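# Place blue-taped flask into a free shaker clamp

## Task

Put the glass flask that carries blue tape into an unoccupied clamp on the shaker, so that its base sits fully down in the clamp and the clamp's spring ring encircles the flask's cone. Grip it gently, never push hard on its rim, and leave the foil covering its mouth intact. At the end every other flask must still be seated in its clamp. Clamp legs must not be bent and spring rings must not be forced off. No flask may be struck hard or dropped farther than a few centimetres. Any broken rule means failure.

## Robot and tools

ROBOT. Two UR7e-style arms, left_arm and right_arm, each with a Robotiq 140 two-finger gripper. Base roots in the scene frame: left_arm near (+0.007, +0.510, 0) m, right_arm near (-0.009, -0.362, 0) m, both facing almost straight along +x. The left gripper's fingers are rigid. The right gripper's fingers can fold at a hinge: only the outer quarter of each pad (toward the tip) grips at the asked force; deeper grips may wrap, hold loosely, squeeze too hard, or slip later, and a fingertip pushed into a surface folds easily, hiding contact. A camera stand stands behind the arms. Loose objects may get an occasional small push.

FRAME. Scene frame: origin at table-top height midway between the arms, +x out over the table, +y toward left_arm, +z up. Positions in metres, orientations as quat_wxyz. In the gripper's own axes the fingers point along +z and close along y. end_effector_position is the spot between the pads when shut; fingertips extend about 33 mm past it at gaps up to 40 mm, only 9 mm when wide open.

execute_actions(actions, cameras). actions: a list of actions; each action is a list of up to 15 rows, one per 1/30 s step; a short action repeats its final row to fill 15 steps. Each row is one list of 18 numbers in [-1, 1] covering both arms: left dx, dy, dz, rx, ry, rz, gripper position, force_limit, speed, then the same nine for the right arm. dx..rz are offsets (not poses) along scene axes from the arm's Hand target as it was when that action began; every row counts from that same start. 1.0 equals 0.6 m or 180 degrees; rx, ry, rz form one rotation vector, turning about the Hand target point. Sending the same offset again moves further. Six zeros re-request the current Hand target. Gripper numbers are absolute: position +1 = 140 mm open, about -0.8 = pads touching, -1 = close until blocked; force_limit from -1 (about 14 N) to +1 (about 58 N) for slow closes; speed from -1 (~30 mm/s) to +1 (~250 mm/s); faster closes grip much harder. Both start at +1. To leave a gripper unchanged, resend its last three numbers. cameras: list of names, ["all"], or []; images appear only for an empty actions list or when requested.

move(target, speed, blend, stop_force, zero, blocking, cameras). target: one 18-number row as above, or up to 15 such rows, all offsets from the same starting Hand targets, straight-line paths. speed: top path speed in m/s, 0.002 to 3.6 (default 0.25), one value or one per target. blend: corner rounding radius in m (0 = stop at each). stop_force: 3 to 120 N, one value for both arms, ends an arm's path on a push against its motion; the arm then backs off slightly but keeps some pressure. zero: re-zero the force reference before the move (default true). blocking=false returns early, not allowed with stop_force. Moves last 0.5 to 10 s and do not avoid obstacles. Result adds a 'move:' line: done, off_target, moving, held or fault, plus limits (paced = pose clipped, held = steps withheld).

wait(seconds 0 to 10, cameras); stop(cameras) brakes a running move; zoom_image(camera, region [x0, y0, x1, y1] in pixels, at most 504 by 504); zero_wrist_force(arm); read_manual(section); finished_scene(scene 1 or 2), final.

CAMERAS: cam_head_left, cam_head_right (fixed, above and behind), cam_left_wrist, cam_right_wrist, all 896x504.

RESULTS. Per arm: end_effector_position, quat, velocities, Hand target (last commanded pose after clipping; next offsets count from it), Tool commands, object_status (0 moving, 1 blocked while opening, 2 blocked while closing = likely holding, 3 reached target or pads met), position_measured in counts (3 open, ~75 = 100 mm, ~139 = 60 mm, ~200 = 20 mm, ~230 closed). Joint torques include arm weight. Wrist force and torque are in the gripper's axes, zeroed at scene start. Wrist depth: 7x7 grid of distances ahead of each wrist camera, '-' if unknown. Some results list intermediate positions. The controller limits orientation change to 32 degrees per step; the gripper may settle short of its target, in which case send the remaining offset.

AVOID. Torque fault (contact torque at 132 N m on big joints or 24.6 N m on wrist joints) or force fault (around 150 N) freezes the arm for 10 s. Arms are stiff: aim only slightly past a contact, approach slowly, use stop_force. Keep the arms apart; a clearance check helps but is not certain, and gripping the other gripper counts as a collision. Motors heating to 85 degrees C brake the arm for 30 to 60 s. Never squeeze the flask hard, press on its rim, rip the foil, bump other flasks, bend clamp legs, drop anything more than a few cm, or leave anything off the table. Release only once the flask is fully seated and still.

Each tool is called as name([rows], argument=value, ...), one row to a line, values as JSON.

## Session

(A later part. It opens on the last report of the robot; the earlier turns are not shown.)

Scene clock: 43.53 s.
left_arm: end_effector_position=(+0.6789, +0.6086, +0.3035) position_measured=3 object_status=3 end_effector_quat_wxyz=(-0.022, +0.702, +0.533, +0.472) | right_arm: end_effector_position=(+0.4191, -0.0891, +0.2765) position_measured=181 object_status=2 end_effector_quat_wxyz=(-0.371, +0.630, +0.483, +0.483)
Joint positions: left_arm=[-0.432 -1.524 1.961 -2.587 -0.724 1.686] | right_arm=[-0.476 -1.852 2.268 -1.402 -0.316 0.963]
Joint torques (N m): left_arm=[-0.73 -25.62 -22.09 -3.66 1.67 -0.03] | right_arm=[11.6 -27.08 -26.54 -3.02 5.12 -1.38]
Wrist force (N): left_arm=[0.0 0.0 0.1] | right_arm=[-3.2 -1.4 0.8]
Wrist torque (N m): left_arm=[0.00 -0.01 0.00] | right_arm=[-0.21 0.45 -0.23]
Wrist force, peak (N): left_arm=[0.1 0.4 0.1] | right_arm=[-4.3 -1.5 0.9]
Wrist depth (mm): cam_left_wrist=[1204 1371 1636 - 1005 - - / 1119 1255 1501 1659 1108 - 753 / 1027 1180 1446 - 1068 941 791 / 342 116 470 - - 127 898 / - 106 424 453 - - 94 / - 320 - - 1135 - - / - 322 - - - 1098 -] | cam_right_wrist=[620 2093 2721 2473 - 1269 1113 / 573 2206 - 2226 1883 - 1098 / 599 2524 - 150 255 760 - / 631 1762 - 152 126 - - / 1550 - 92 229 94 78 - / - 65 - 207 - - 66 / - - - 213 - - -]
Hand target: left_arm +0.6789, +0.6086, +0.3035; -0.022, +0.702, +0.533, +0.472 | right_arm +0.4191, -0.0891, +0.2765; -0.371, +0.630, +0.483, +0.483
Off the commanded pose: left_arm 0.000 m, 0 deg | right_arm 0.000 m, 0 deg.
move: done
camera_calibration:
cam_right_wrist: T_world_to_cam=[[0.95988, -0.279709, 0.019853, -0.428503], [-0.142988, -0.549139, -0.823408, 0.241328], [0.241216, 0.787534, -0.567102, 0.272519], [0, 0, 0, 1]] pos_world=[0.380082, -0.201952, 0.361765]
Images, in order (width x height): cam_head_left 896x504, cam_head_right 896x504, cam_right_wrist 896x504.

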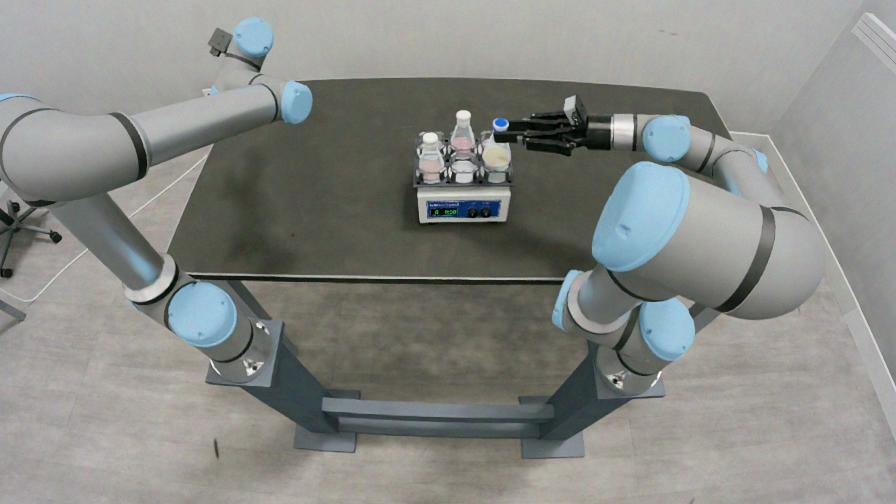

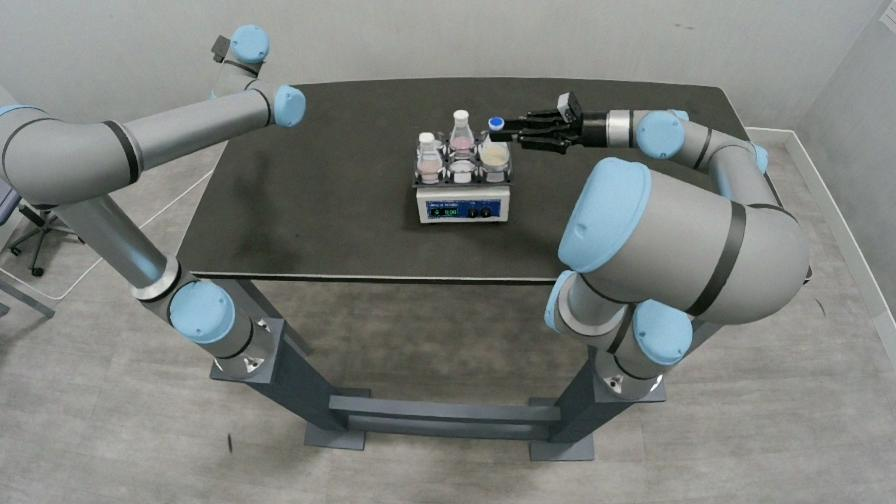

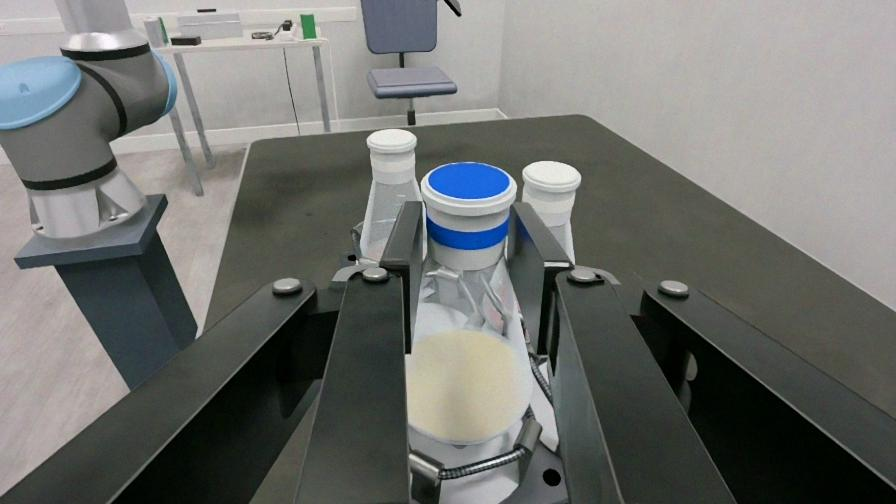

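move([
  [0,0,0,0,0,0,1,1,1,-0.0017,-0.0033,0,0,0,0,-1,-0.02,-1],
  [0,0,0,0,0,0,1,1,1,-0.0017,-0.0033,-0.05,0,0,0,-1,-0.02,-1],
], speed=[0.03,0.015], stop_force=25, cameras=["cam_right_wrist","cam_head_left"])

zoom_image(camera="cam_right_wrist", region=[340, 150, 640, 504])

zoom_image(camera="cam_head_left", region=[400, 80, 560, 230])

Scene clock: 49.90 s.
left_arm: end_effector_position=(+0.6789, +0.6086, +0.3035) position_measured=3 object_status=3 end_effector_quat_wxyz=(-0.022, +0.702, +0.533, +0.472) | right_arm: end_effector_position=(+0.4182, -0.0910, +0.2611) position_measured=181 object_status=2 end_effector_quat_wxyz=(-0.371, +0.630, +0.483, +0.483)
Joint positions: left_arm=[-0.432 -1.524 1.961 -2.587 -0.724 1.686] | right_arm=[-0.483 -1.833 2.295 -1.43 -0.32 0.944]
Joint torques (N m): left_arm=[-1.06 -25.58 -21.24 -3.71 1.5 0.02] | right_arm=[4.15 -21.12 -22.7 -3.56 -6.33 0.71]
Wrist force (N): left_arm=[0.0 0.0 0.0] | right_arm=[18.9 1.3 2.8]
Wrist torque (N m): left_arm=[0.01 -0.01 -0.01] | right_arm=[-0.24 0.26 -0.17]
Wrist force, peak (N): left_arm=[0.0 0.3 0.2] | right_arm=[27.9 1.3 4.2]
Wrist depth (mm): cam_left_wrist=[1198 1412 1670 1560 956 - - / 1119 1268 1438 1482 1054 1054 - / 1036 1186 1403 1438 - - 768 / - 116 - - - 128 - / - 106 - - - - 94 / - 99 - - - - - / - 321 - - 483 - -] | cam_right_wrist=[609 2267 2310 2551 2167 - - / 564 2332 2354 2691 2024 - 1224 / 605 2551 - 149 239 - 1183 / 615 1898 571 150 141 - - / - - 92 229 94 78 495 / - 65 - 207 - - - / - - - 200 - - -]
Hand target: left_arm +0.6789, +0.6086, +0.3035; -0.022, +0.702, +0.533, +0.472 | right_arm +0.4182, -0.0911, +0.2611; -0.371, +0.630, +0.483, +0.483 (not the last commanded pose)
Off the commanded pose: left_arm 0.000 m, 0 deg | right_arm 0.015 m, 0 deg.
move: contact (right_arm); path passed 1 of 2 targets
camera_calibration:
cam_right_wrist: T_world_to_cam=[[0.959845, -0.279819, 0.0199805, -0.427944], [-0.142891, -0.548953, -0.823549, 0.227387], [0.241413, 0.787624, -0.566893, 0.265392], [0, 0, 0, 1]] pos_world=[0.379182, -0.203952, 0.346264]
Images, in order (width x height): cam_head_left 896x504, cam_right_wrist 896x504.

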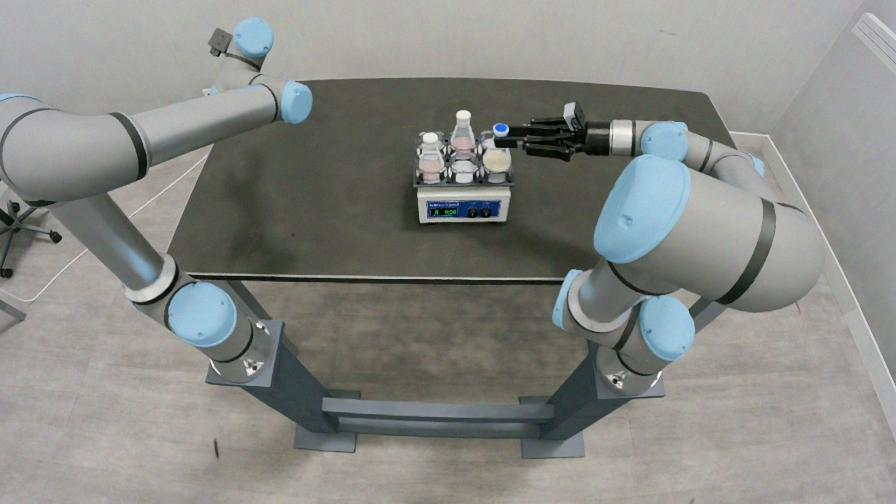

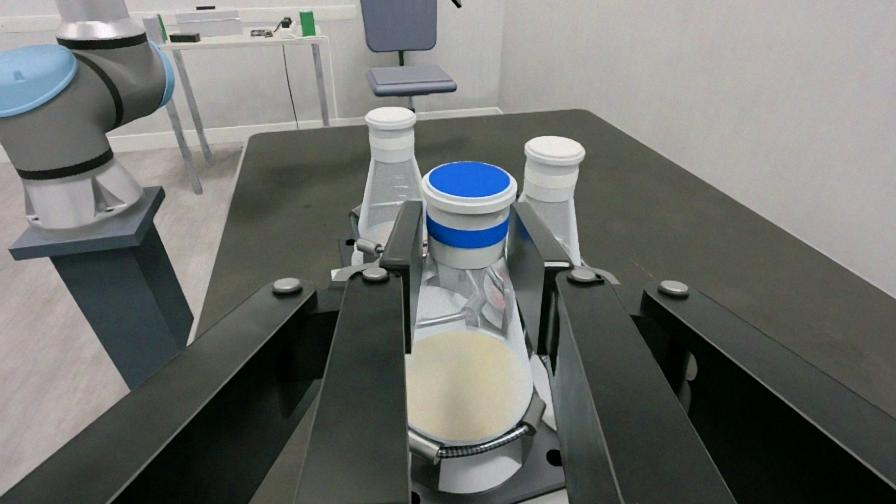

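Scaled by 1.424 from the camera's 896x504 image, which has a finer 1280x720 frame.

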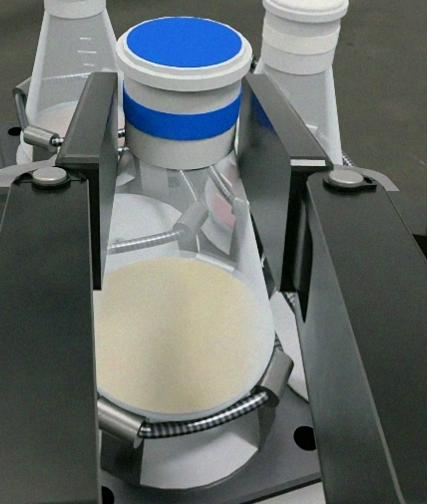

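Scaled by 3.150 from the camera's 896x504 image, which has a finer 1280x720 frame.

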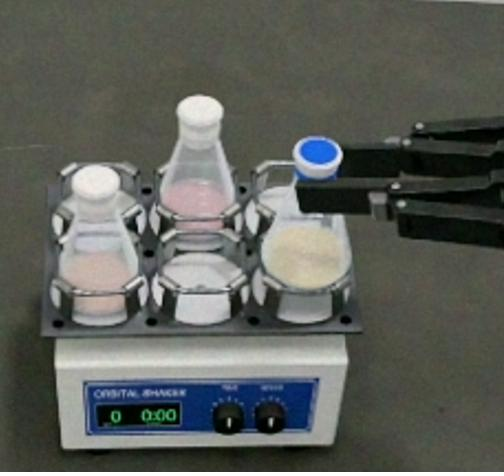

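move(target=[0,0,0,0,0,0,1,1,1,0,0,-0.055,0,0,0,-1,-0.02,-1], speed=0.012, stop_force=48, zero=false, cameras=["cam_right_wrist","cam_head_left"])

zoom_image(camera="cam_right_wrist", region=[340, 150, 640, 504])

zoom_image(camera="cam_head_left", region=[400, 80, 560, 230])

Scene clock: 55.13 s.
left_arm: end_effector_position=(+0.6789, +0.6086, +0.3035) position_measured=3 object_status=3 end_effector_quat_wxyz=(-0.022, +0.702, +0.533, +0.472) | right_arm: end_effector_position=(+0.4185, -0.0911, +0.2592) position_measured=181 object_status=2 end_effector_quat_wxyz=(-0.370, +0.629, +0.482, +0.484)
Joint positions: left_arm=[-0.432 -1.524 1.961 -2.587 -0.724 1.686] | right_arm=[-0.483 -1.83 2.3 -1.438 -0.318 0.944]
Joint torques (N m): left_arm=[-1.77 -25.92 -22.11 -3.67 1.5 0.09] | right_arm=[-10.64 -17.67 -17.27 -2.33 -11.25 -1.83]
Wrist force (N): left_arm=[0.1 0.0 0.2] | right_arm=[37.5 6.6 5.6]
Wrist torque (N m): left_arm=[0.00 -0.02 -0.01] | right_arm=[-0.40 0.73 -0.36]
Wrist force, peak (N): left_arm=[0.2 0.3 0.1] | right_arm=[51.3 8.2 7.2]
Wrist depth (mm): cam_left_wrist=[1216 1395 1647 - - 953 - / 1103 1235 1540 1571 1050 - 755 / 1050 1168 1303 - 1088 941 793 / - 125 - - - 128 - / - 106 - 469 - - 94 / - 99 - - - 1073 - / - - 341 424 - - -] | cam_right_wrist=[603 2075 2401 2577 - 1643 - / 584 953 2075 2129 2449 - 1160 / 593 2424 - 148 236 1540 - / 618 2007 - 153 139 - - / 1475 - 92 231 94 78 502 / - 65 - 198 - - 66 / - - - 197 - - -]
Hand target: left_arm +0.6789, +0.6086, +0.3035; -0.022, +0.702, +0.533, +0.472 | right_arm +0.4183, -0.0911, +0.2590; -0.370, +0.630, +0.483, +0.483 (not the last commanded pose)
Off the commanded pose: left_arm 0.000 m, 0 deg | right_arm 0.031 m, 0 deg.
move: contact (right_arm)
camera_calibration:
cam_right_wrist: T_world_to_cam=[[0.959571, -0.28069, 0.0209086, -0.428389], [-0.142364, -0.548082, -0.82422, 0.225959], [0.24281, 0.787921, -0.565884, 0.263414], [0, 0, 0, 1]] pos_world=[0.379278, -0.20395, 0.344258]
Images, in order (width x height): cam_head_left 896x504, cam_right_wrist 896x504.

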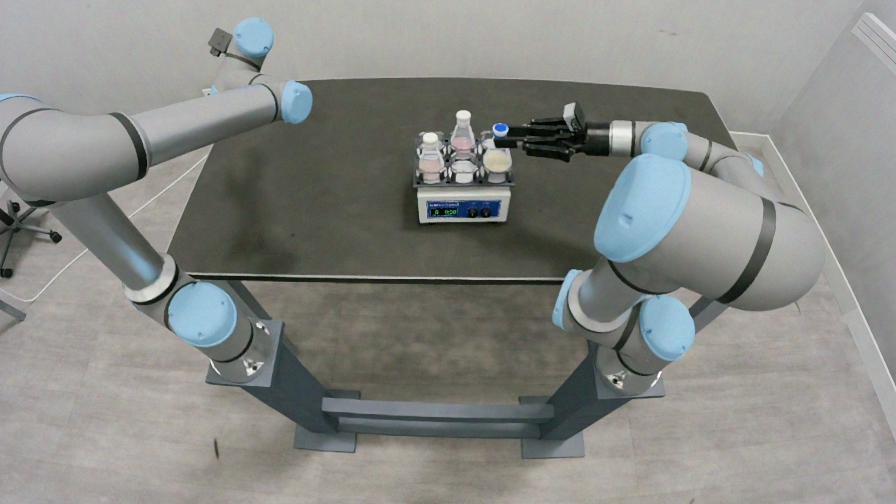

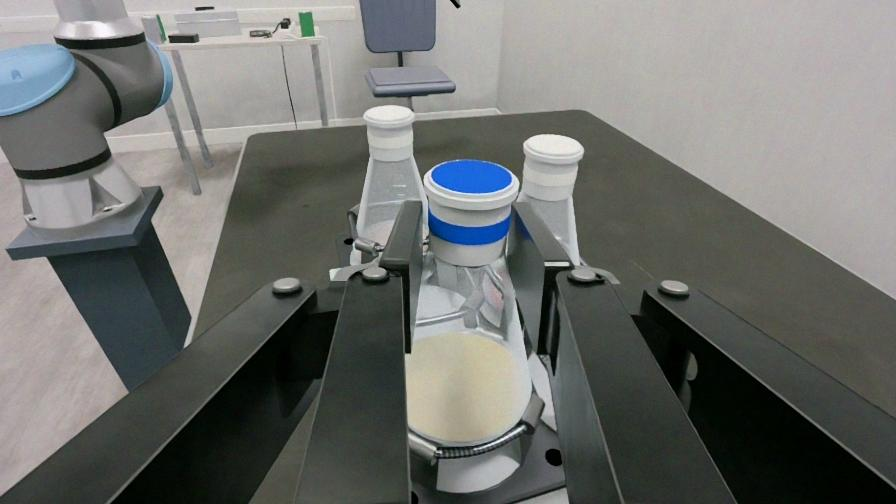

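Scaled by 1.424 from the camera's 896x504 image, which has a finer 1280x720 frame.

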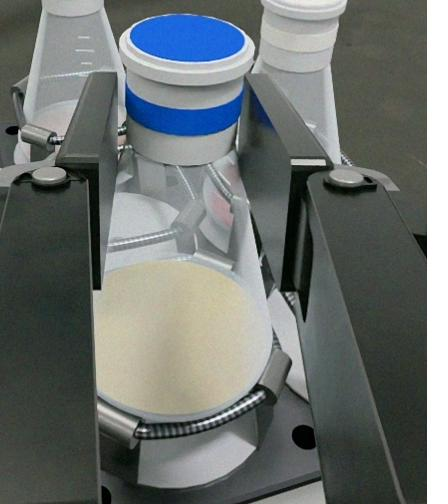

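Scaled by 3.150 from the camera's 896x504 image, which has a finer 1280x720 frame.

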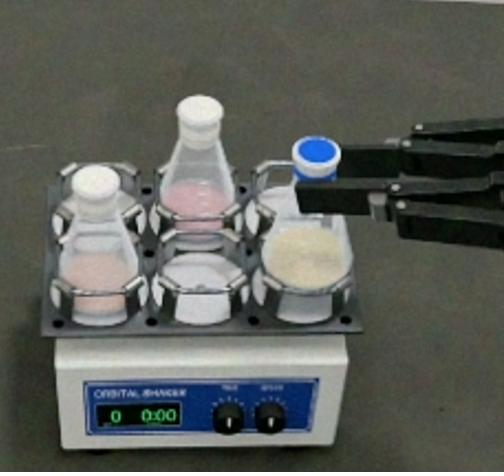

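move(target=[0,0,0,0,0,0,1,1,1,0,0,-0.055,0,0,0,-1,-0.02,-1], speed=0.012, stop_force=60, zero=false, cameras=["cam_right_wrist","cam_head_left"])

zoom_image(camera="cam_right_wrist", region=[340, 150, 640, 504])

zoom_image(camera="cam_head_left", region=[400, 80, 560, 230])

Scene clock: 57.53 s.
left_arm: end_effector_position=(+0.6789, +0.6086, +0.3035) position_measured=3 object_status=3 end_effector_quat_wxyz=(-0.022, +0.702, +0.533, +0.472) | right_arm: end_effector_position=(+0.4198, -0.0910, +0.2582) position_measured=181 object_status=2 end_effector_quat_wxyz=(-0.370, +0.629, +0.480, +0.487)
Joint positions: left_arm=[-0.432 -1.524 1.961 -2.587 -0.724 1.686] | right_arm=[-0.483 -1.827 2.305 -1.447 -0.311 0.944]
Joint torques (N m): left_arm=[-1.71 -25.16 -21.5 -3.76 1.62 0.06] | right_arm=[-16.1 -14.42 -14.81 -3.75 -11.47 -2.14]
Wrist force (N): left_arm=[0.2 0.0 0.1] | right_arm=[47.9 -1.2 5.8]
Wrist torque (N m): left_arm=[0.01 -0.03 0.00] | right_arm=[-0.19 1.09 0.11]
Wrist force, peak (N): left_arm=[0.2 -0.2 0.1] | right_arm=[61.3 -4.7 6.3]
Wrist depth (mm): cam_left_wrist=[1216 1403 1659 - - 888 666 / 1129 1268 1520 1520 - - - / 1059 1198 1420 1387 - - - / - 117 - - - 127 760 / - 106 430 467 - - 94 / - 100 401 432 - - - / - - 352 437 469 - -] | cam_right_wrist=[612 2007 2661 2605 1827 - 1123 / 564 2332 - 1827 - - 1139 / 597 2424 - 148 255 - - / 606 1898 - 154 143 - 1103 / 1511 - 92 230 94 78 - / - 65 - 200 - - 63 / - - - 198 - - -]
Hand target: left_arm +0.6789, +0.6086, +0.3035; -0.022, +0.702, +0.533, +0.472 | right_arm +0.4196, -0.0910, +0.2578; -0.370, +0.629, +0.481, +0.486 (not the last commanded pose)
Off the commanded pose: left_arm 0.000 m, 0 deg | right_arm 0.032 m, 0 deg.
move: contact (right_arm)
camera_calibration:
cam_right_wrist: T_world_to_cam=[[0.958394, -0.284594, 0.022076, -0.429719], [-0.142233, -0.54317, -0.827488, 0.226588], [0.247489, 0.78992, -0.561049, 0.259424], [0, 0, 0, 1]] pos_world=[0.379864, -0.204144, 0.342535]
Images, in order (width x height): cam_head_left 896x504, cam_right_wrist 896x504.

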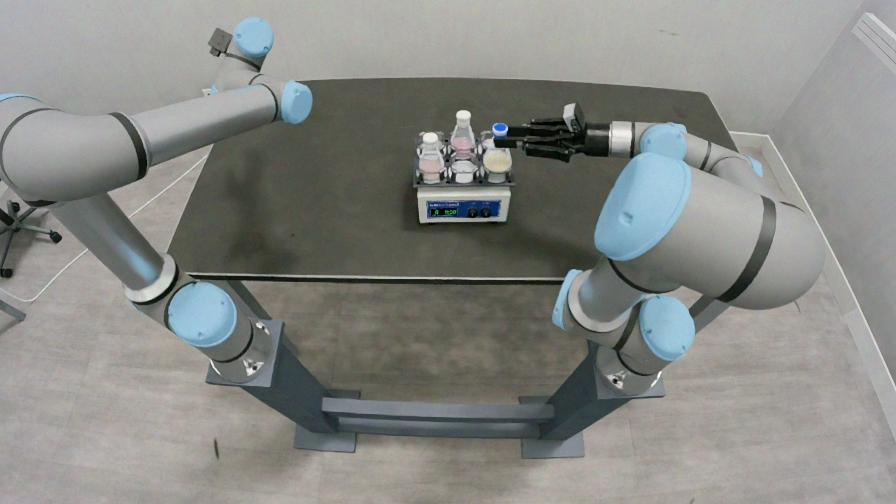

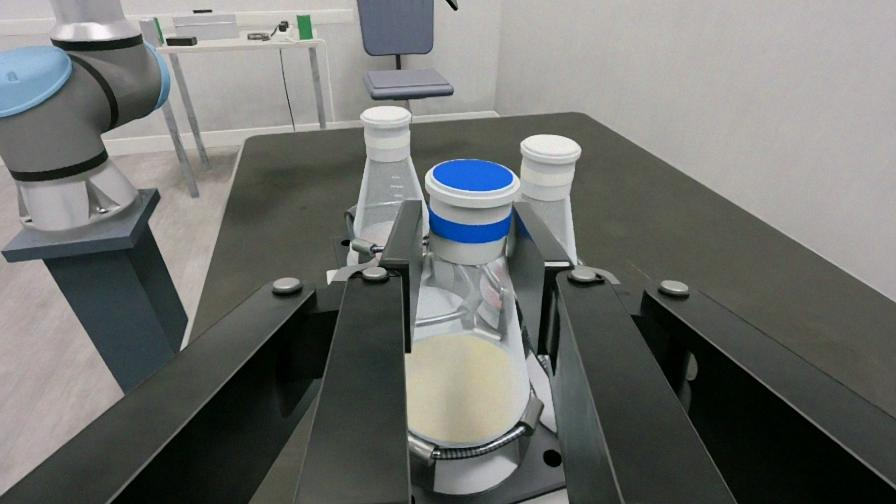

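Scaled by 1.424 from the camera's 896x504 image, which has a finer 1280x720 frame.

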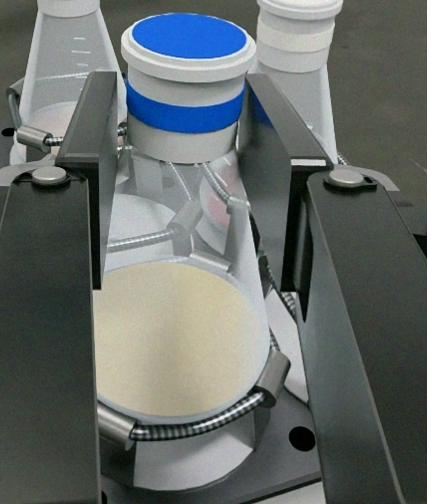

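Scaled by 3.150 from the camera's 896x504 image, which has a finer 1280x720 frame.

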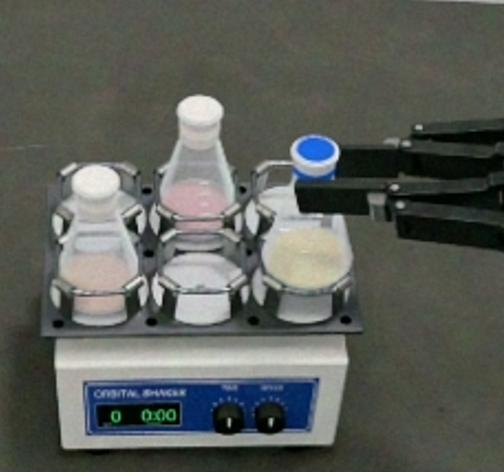

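move(target=[0,0,0,0,0,0,1,1,1,0.019,-0.0052,-0.004,0.0111,0.0415,-0.0115,-1,-0.02,-1], speed=0.05, stop_force=75, zero=false)

move(target=[0,0,0,0,0,0,1,1,1,0,0,-0.04,0,0,0,-1,-0.02,-1], speed=0.012, stop_force=62, zero=false, cameras=["cam_right_wrist","cam_head_left"])

zoom_image(camera="cam_right_wrist", region=[340, 150, 640, 504])

zoom_image(camera="cam_head_left", region=[400, 80, 560, 230])

Scene clock: 63.03 s.
left_arm: end_effector_position=(+0.6789, +0.6086, +0.3035) position_measured=3 object_status=3 end_effector_quat_wxyz=(-0.022, +0.702, +0.533, +0.472) | right_arm: end_effector_position=(+0.4314, -0.0939, +0.2567) position_measured=181 object_status=2 end_effector_quat_wxyz=(-0.402, +0.660, +0.436, +0.462)
Joint positions: left_arm=[-0.432 -1.524 1.961 -2.587 -0.724 1.686] | right_arm=[-0.477 -1.791 2.291 -1.487 -0.304 1.098]
Joint torques (N m): left_arm=[-1.68 -26.2 -22.12 -3.63 1.79 0.22] | right_arm=[-30.41 -7.24 -2 -6.28 -11.35 -0.01]
Wrist force (N): left_arm=[-0.1 -0.1 0.1] | right_arm=[59.4 -42.0 0.8]
Wrist torque (N m): left_arm=[-0.01 0.02 -0.01] | right_arm=[1.36 1.37 1.43]
Wrist force, peak (N): left_arm=[0.3 -0.1 0.3] | right_arm=[77.6 -49.2 1.7]
Wrist depth (mm): cam_left_wrist=[1204 1395 1647 - - 844 783 / 1119 1282 1511 1482 - 850 739 / 1005 1198 1363 1560 - - - / - 124 434 520 - 127 788 / - 106 408 - 1296 127 94 / - 345 368 449 513 - - / - 306 367 411 - - -] | cam_right_wrist=[609 1800 2691 2605 - 1449 953 / 618 2024 2524 3354 - 1407 - / 583 2551 - 145 - - - / 617 2167 - 150 139 499 - / 1814 - 92 244 94 88 - / - 65 - 198 - - - / - - - 196 - - -]
Hand target: left_arm +0.6789, +0.6086, +0.3035; -0.022, +0.702, +0.533, +0.472 | right_arm +0.4308, -0.0940, +0.2559; -0.402, +0.660, +0.437, +0.461 (not the last commanded pose)
Off the commanded pose: left_arm 0.000 m, 0 deg | right_arm 0.001 m, 0 deg.
move: contact (right_arm)

Scene clock: 63.83 s.
left_arm: end_effector_position=(+0.6789, +0.6086, +0.3035) position_measured=3 object_status=3 end_effector_quat_wxyz=(-0.022, +0.702, +0.533, +0.472) | right_arm: end_effector_position=(+0.4315, -0.0939, +0.2568) position_measured=181 object_status=2 end_effector_quat_wxyz=(-0.402, +0.660, +0.436, +0.462)
Joint positions: left_arm=[-0.432 -1.524 1.961 -2.587 -0.724 1.686] | right_arm=[-0.477 -1.791 2.291 -1.487 -0.304 1.098]
Joint torques (N m): left_arm=[-1.78 -25.79 -21.65 -3.58 1.64 -0.06] | right_arm=[-30.16 -6.22 -8.09 -6.73 -10.46 -0.03]
Wrist force (N): left_arm=[0.0 -0.1 0.1] | right_arm=[58.6 -42.0 0.3]
Wrist torque (N m): left_arm=[-0.03 0.01 0.00] | right_arm=[1.34 1.39 1.44]
Wrist force, peak (N): left_arm=[0.1 0.2 0.3] | right_arm=[60.4 -42.7 0.0]
Wrist depth (mm): cam_left_wrist=[1204 1403 1636 1192 - - - / 1108 1268 1511 1682 1036 878 - / 1036 1204 1371 - - 856 - / - 117 457 - - 128 760 / - 106 431 455 - - 94 / - - 409 443 - - - / - 318 - - 528 - -] | cam_right_wrist=[605 2075 2577 2881 2058 1432 1160 / 628 2058 - 2524 - - - / 597 2661 - 145 - - - / 634 2058 - 149 139 - - / 1737 - 92 229 94 78 414 / - 65 - 197 - - 66 / - - - 199 - - -]
Hand target: left_arm +0.6789, +0.6086, +0.3035; -0.022, +0.702, +0.533, +0.472 | right_arm +0.4314, -0.0939, +0.2567; -0.402, +0.660, +0.436, +0.462 (not the last commanded pose)
Off the commanded pose: left_arm 0.000 m, 0 deg | right_arm 0.025 m, 0 deg.
move: contact (right_arm)
camera_calibration:
cam_right_wrist: T_world_to_cam=[[0.941927, -0.317934, -0.10813, -0.404329], [-0.264776, -0.505058, -0.821468, 0.280425], [0.206561, 0.802393, -0.559909, 0.276631], [0, 0, 0, 1]] pos_world=[0.397957, -0.208885, 0.341529]
Images, in order (width x height): cam_head_left 896x504, cam_right_wrist 896x504.

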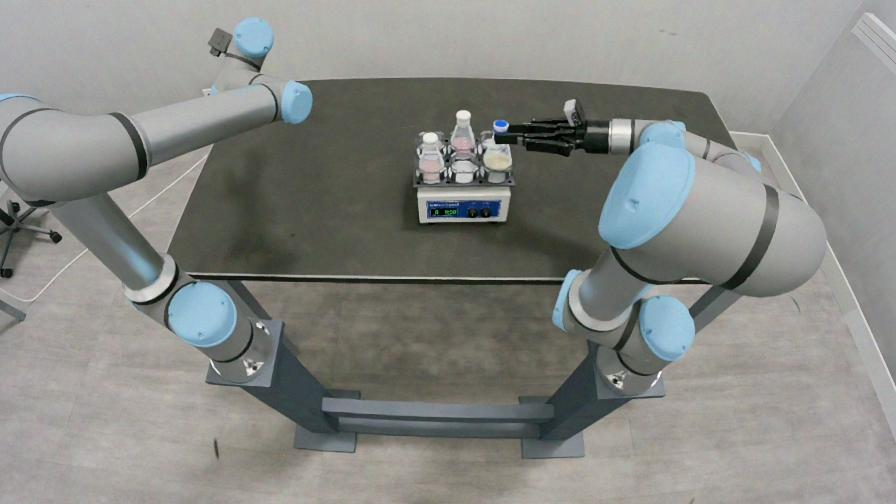

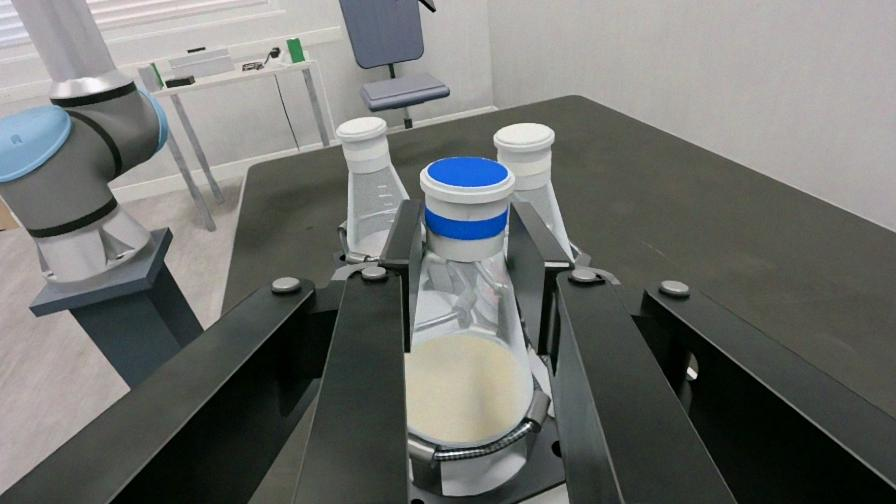

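Scaled by 1.424 from the camera's 896x504 image, which has a finer 1280x720 frame.

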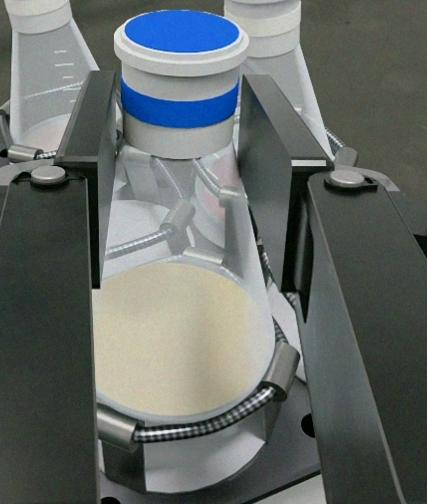

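Scaled by 3.150 from the camera's 896x504 image, which has a finer 1280x720 frame.

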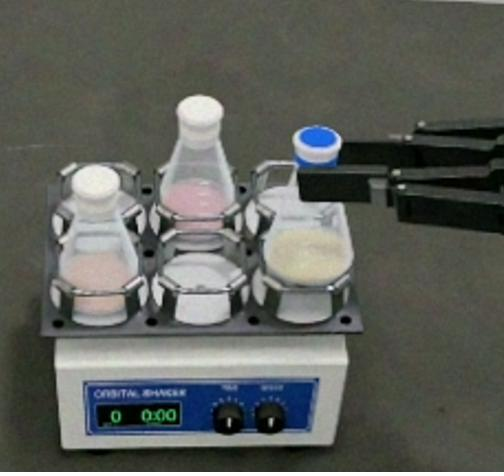

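move([
  [0,0,0,0,0,0,1,1,1,-0.0065,0.0017,0,0,0,0,-1,-0.02,-1],
  [0,0,0,0,0,0,1,1,1,-0.0065,0.0017,-0.04,0,0,0,-1,-0.02,-1],
], speed=0.012, stop_force=72, zero=false, cameras=["cam_right_wrist","cam_head_left"])

zoom_image(camera="cam_right_wrist", region=[340, 150, 640, 504])

zoom_image(camera="cam_head_left", region=[400, 80, 560, 230])

Scene clock: 68.00 s.
left_arm: end_effector_position=(+0.6789, +0.6086, +0.3035) position_measured=3 object_status=3 end_effector_quat_wxyz=(-0.022, +0.702, +0.533, +0.472) | right_arm: end_effector_position=(+0.4277, -0.0929, +0.2556) position_measured=181 object_status=2 end_effector_quat_wxyz=(-0.402, +0.660, +0.435, +0.462)
Joint positions: left_arm=[-0.432 -1.524 1.961 -2.587 -0.724 1.686] | right_arm=[-0.479 -1.801 2.3 -1.481 -0.304 1.092]
Joint torques (N m): left_arm=[-1.64 -27.25 -22.02 -3.69 1.78 -0.01] | right_arm=[-12.35 -9.42 -17.43 -7.21 -11.27 0.62]
Wrist force (N): left_arm=[0.1 0.2 0.1] | right_arm=[56.4 -31.6 2.3]
Wrist torque (N m): left_arm=[0.05 -0.01 -0.01] | right_arm=[0.93 1.27 0.68]
Wrist force, peak (N): left_arm=[0.2 0.3 -0.2] | right_arm=[73.6 -39.7 1.2]
Wrist depth (mm): cam_left_wrist=[1210 1387 1614 - 1009 - - / 1119 1310 1511 1571 - - - / 1050 1192 1333 1928 - 997 - / - 116 438 498 - 127 - / - 106 - - 1180 127 94 / - - 393 428 - - - / - 333 352 427 455 - -] | cam_right_wrist=[602 2226 2424 2751 2310 - 1042 / 626 2148 2605 3309 - 1632 - / 605 2751 813 150 680 - - / 628 2148 - 150 139 - - / 1749 - 92 232 94 88 - / - 65 - 197 - - - / - - - 195 - - -]
Hand target: left_arm +0.6789, +0.6086, +0.3035; -0.022, +0.702, +0.533, +0.472 | right_arm +0.4275, -0.0929, +0.2553; -0.402, +0.660, +0.436, +0.462 (not the last commanded pose)
Off the commanded pose: left_arm 0.000 m, 0 deg | right_arm 0.023 m, 0 deg.
move: contact (right_arm); path passed 1 of 2 targets
camera_calibration:
cam_right_wrist: T_world_to_cam=[[0.94181, -0.31845, -0.107629, -0.400708], [-0.26449, -0.504426, -0.821948, 0.279009], [0.207458, 0.802586, -0.5593, 0.275383], [0, 0, 0, 1]] pos_world=[0.394055, -0.207884, 0.340225]
Images, in order (width x height): cam_head_left 896x504, cam_right_wrist 896x504.

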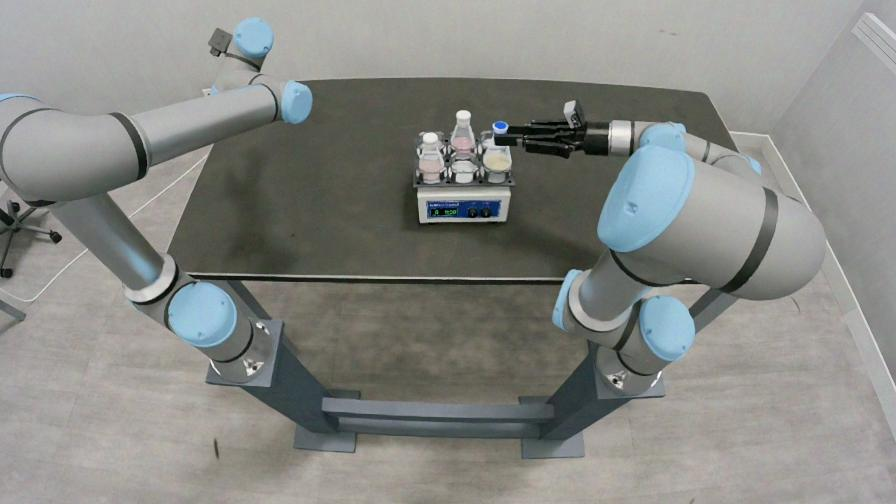

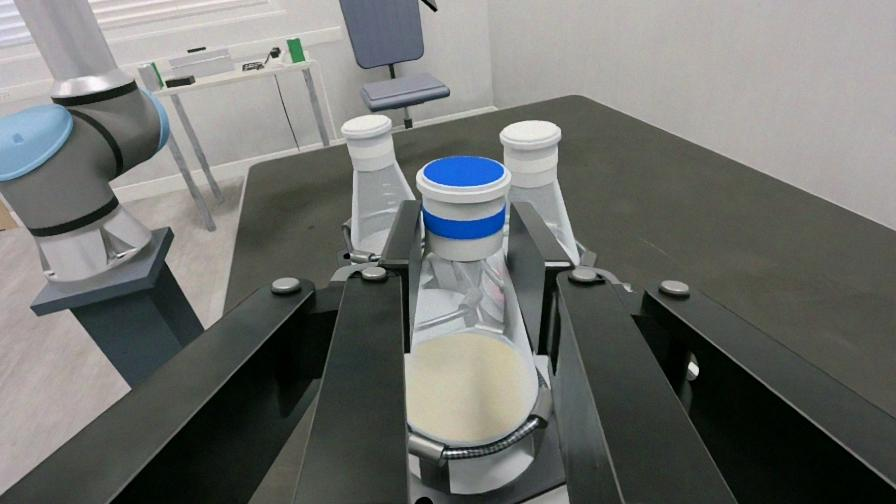

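Scaled by 1.424 from the camera's 896x504 image, which has a finer 1280x720 frame.

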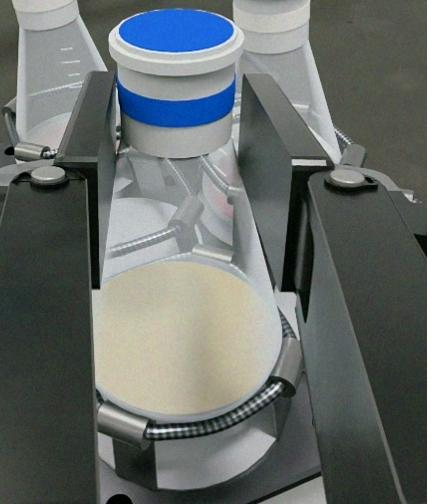

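Scaled by 3.150 from the camera's 896x504 image, which has a finer 1280x720 frame.

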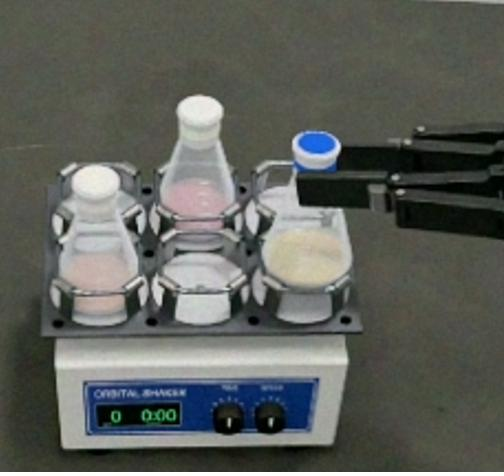

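move([
  [0,0,0,0,0,0,1,1,1,-0.0065,0.0017,0,0,0,0,-1,-0.02,-1],
  [0,0,0,0,0,0,1,1,1,-0.0065,0.0017,-0.04,0,0,0,-1,-0.02,-1],
], speed=0.012, stop_force=76, zero=false, cameras=["cam_right_wrist","cam_head_left"])

zoom_image(camera="cam_right_wrist", region=[340, 150, 640, 504])

zoom_image(camera="cam_head_left", region=[440, 110, 540, 200])

Scene clock: 71.13 s.
left_arm: end_effector_position=(+0.6789, +0.6086, +0.3035) position_measured=3 object_status=3 end_effector_quat_wxyz=(-0.022, +0.702, +0.533, +0.472) | right_arm: end_effector_position=(+0.4280, -0.0917, +0.2528) position_measured=181 object_status=2 end_effector_quat_wxyz=(-0.403, +0.657, +0.429, +0.471)
Joint positions: left_arm=[-0.432 -1.524 1.961 -2.587 -0.724 1.686] | right_arm=[-0.482 -1.8 2.322 -1.497 -0.283 1.085]
Joint torques (N m): left_arm=[-1.12 -26.43 -20.93 -3.57 1.6 0.09] | right_arm=[-19.78 -10.11 -14.24 -4.16 -11.27 -3.04]
Wrist force (N): left_arm=[0.0 0.1 0.1] | right_arm=[57.5 -24.0 -4.9]
Wrist torque (N m): left_arm=[0.03 -0.01 0.00] | right_arm=[0.83 1.16 1.17]
Wrist force, peak (N): left_arm=[-0.1 0.4 0.2] | right_arm=[72.2 -33.7 -12.9]
Wrist depth (mm): cam_left_wrist=[1198 1379 1647 - - - - / 1114 1282 1501 2027 - 882 - / 1064 1223 1403 1719 - 916 882 / - 117 - - - 127 - / - 106 - - - - 94 / - 332 - - - - - / - - - 389 - - -] | cam_right_wrist=[605 - 2577 2915 - - 1024 / 629 1762 2354 - - - - / 582 2633 - 150 - - - / 606 2186 - 154 125 - - / 665 - 92 231 94 78 - / - 65 - 197 - - 66 / - - - 190 - - -]
Hand target: left_arm +0.6789, +0.6086, +0.3035; -0.022, +0.702, +0.533, +0.472 | right_arm +0.4277, -0.0917, +0.2525; -0.403, +0.657, +0.429, +0.471 (not the last commanded pose)
Off the commanded pose: left_arm 0.000 m, 0 deg | right_arm 0.022 m, 1 deg.
move: contact (right_arm); path passed 1 of 2 targets
camera_calibration:
cam_right_wrist: T_world_to_cam=[[0.938635, -0.328349, -0.105602, -0.400925], [-0.26407, -0.487161, -0.832431, 0.281479], [0.221882, 0.809235, -0.543974, 0.263392], [0, 0, 0, 1]] pos_world=[0.39221, -0.207664, 0.335252]
Images, in order (width x height): cam_head_left 896x504, cam_right_wrist 896x504.

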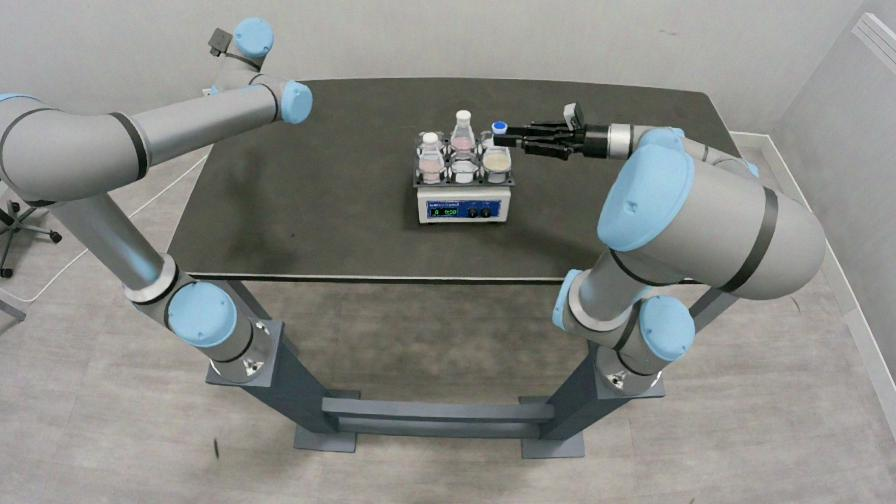

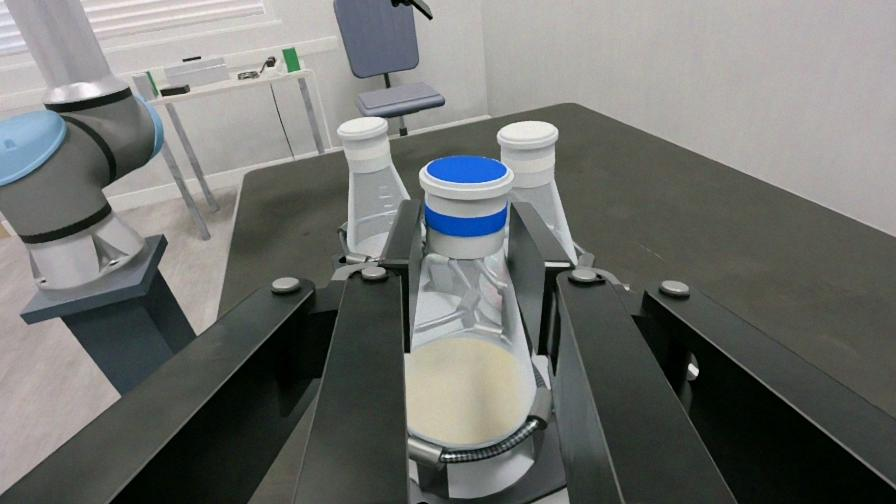

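Scaled by 1.424 from the camera's 896x504 image, which has a finer 1280x720 frame.

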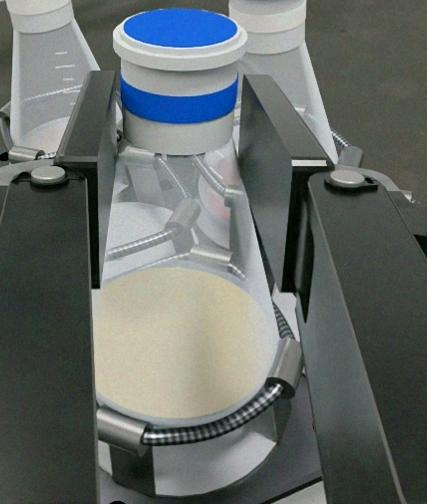

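Scaled by 5.040 from the camera's 896x504 image, which has a finer 1280x720 frame.

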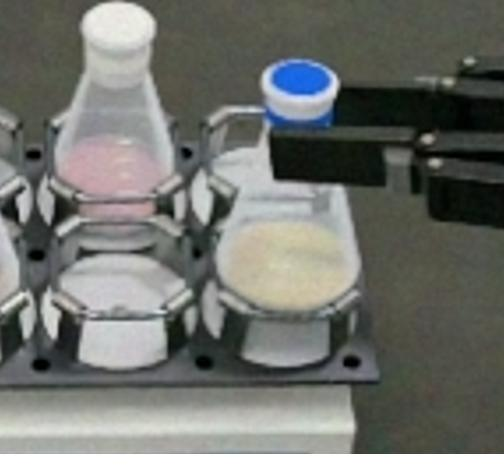

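move([
  [0,0,0,0,0,0,1,1,1,-0.005,0.001,0,0,0,0,-1,-0.02,-1],
  [0,0,0,0,0,0,1,1,1,-0.005,0.001,-0.04,0,0,0,-1,-0.02,-1],
], speed=0.012, stop_force=80, zero=false, cameras=["cam_right_wrist","cam_head_left"])

zoom_image(camera="cam_right_wrist", region=[340, 150, 640, 504])

zoom_image(camera="cam_head_left", region=[440, 110, 540, 200])

Scene clock: 76.03 s.
left_arm: end_effector_position=(+0.6789, +0.6086, +0.3035) position_measured=3 object_status=3 end_effector_quat_wxyz=(-0.022, +0.702, +0.533, +0.472) | right_arm: end_effector_position=(+0.4260, -0.0910, +0.2339) position_measured=181 object_status=2 end_effector_quat_wxyz=(-0.403, +0.656, +0.428, +0.473)
Joint positions: left_arm=[-0.432 -1.524 1.961 -2.587 -0.724 1.686] | right_arm=[-0.484 -1.774 2.362 -1.556 -0.28 1.078]
Joint torques (N m): left_arm=[-1.21 -26.66 -21.59 -3.71 1.75 0.16] | right_arm=[8.52 -11.87 -12.21 -4.28 -11.4 0.9]
Wrist force (N): left_arm=[0.1 -0.1 0.1] | right_arm=[49.7 -17.1 -14.7]
Wrist torque (N m): left_arm=[-0.01 -0.02 0.00] | right_arm=[0.69 0.93 0.42]
Wrist force, peak (N): left_arm=[0.1 0.4 -0.1] | right_arm=[72.7 -31.2 -23.1]
Wrist depth (mm): cam_left_wrist=[1198 1371 1625 - - 888 - / 1114 1262 1501 1363 - - 778 / 1040 1186 1403 607 - - 788 / - 117 - 557 1363 127 812 / - 106 398 - 1282 - 94 / - - - 451 505 - - / - - - 439 468 - -] | cam_right_wrist=[605 2226 2577 2577 1991 1139 - / 609 2093 1712 - - - - / 579 2661 - 145 - - 1206 / 603 2310 - 151 144 - - / 1749 - 92 229 94 78 - / - 65 - 204 - - - / - - - 178 - - -]
Hand target: left_arm +0.6789, +0.6086, +0.3035; -0.022, +0.702, +0.533, +0.472 | right_arm +0.4255, -0.0910, +0.2332; -0.403, +0.657, +0.428, +0.472 (not the last commanded pose)
Off the commanded pose: left_arm 0.000 m, 0 deg | right_arm 0.006 m, 0 deg.
move: contact (right_arm); path passed 1 of 2 targets
camera_calibration:
cam_right_wrist: T_world_to_cam=[[0.937944, -0.330496, -0.105039, -0.400935], [-0.263827, -0.483464, -0.834661, 0.266253], [0.225069, 0.810577, -0.540656, 0.251026], [0, 0, 0, 1]] pos_world=[0.389801, -0.20726, 0.315836]
Images, in order (width x height): cam_head_left 896x504, cam_right_wrist 896x504.

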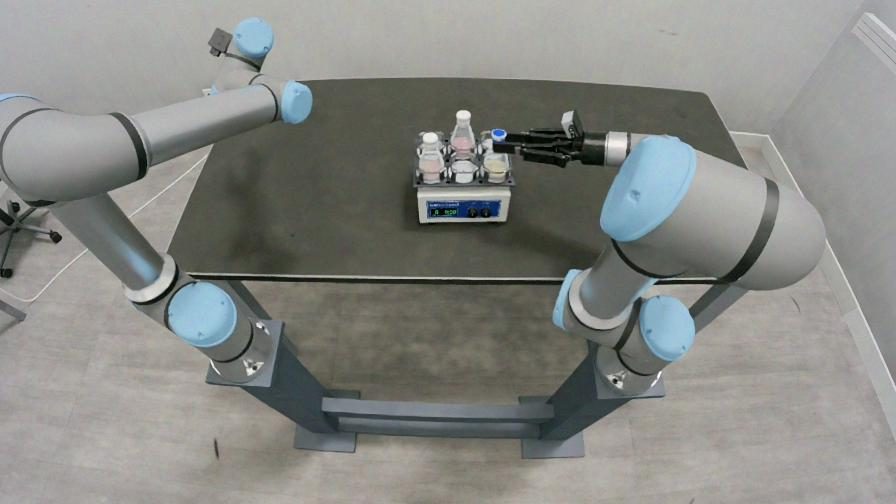

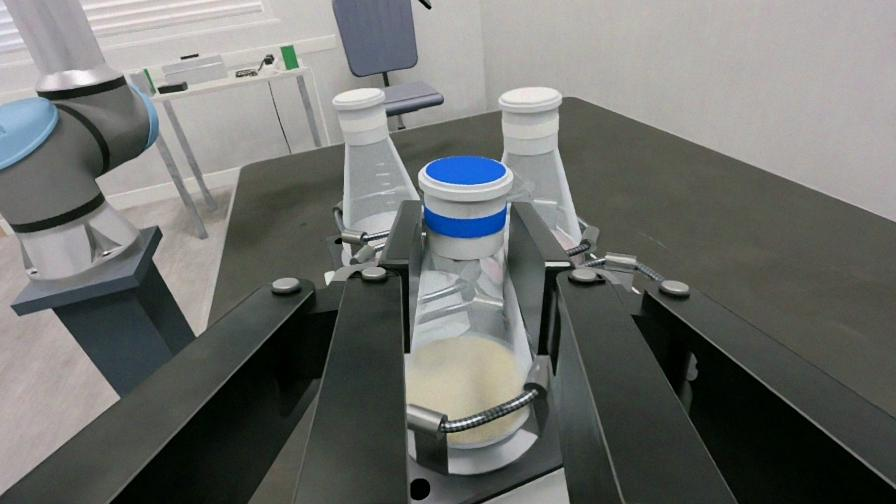

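Scaled by 1.424 from the camera's 896x504 image, which has a finer 1280x720 frame.

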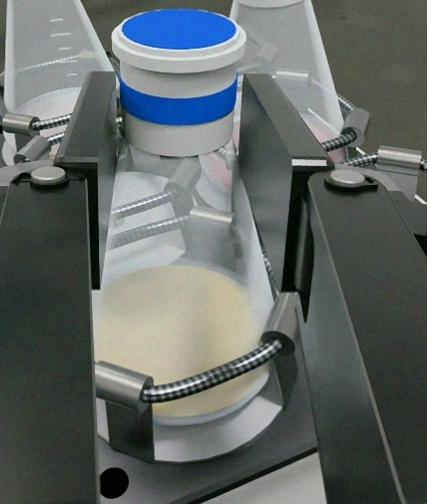

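Scaled by 5.040 from the camera's 896x504 image, which has a finer 1280x720 frame.

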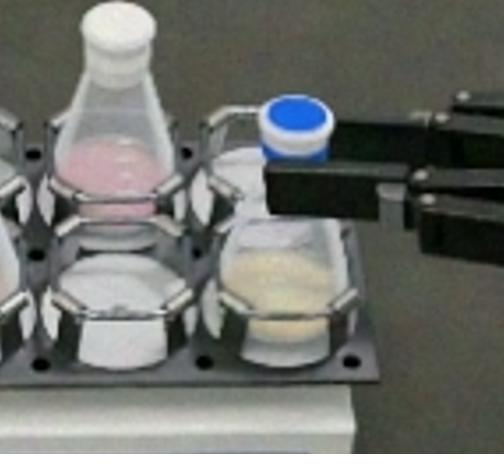

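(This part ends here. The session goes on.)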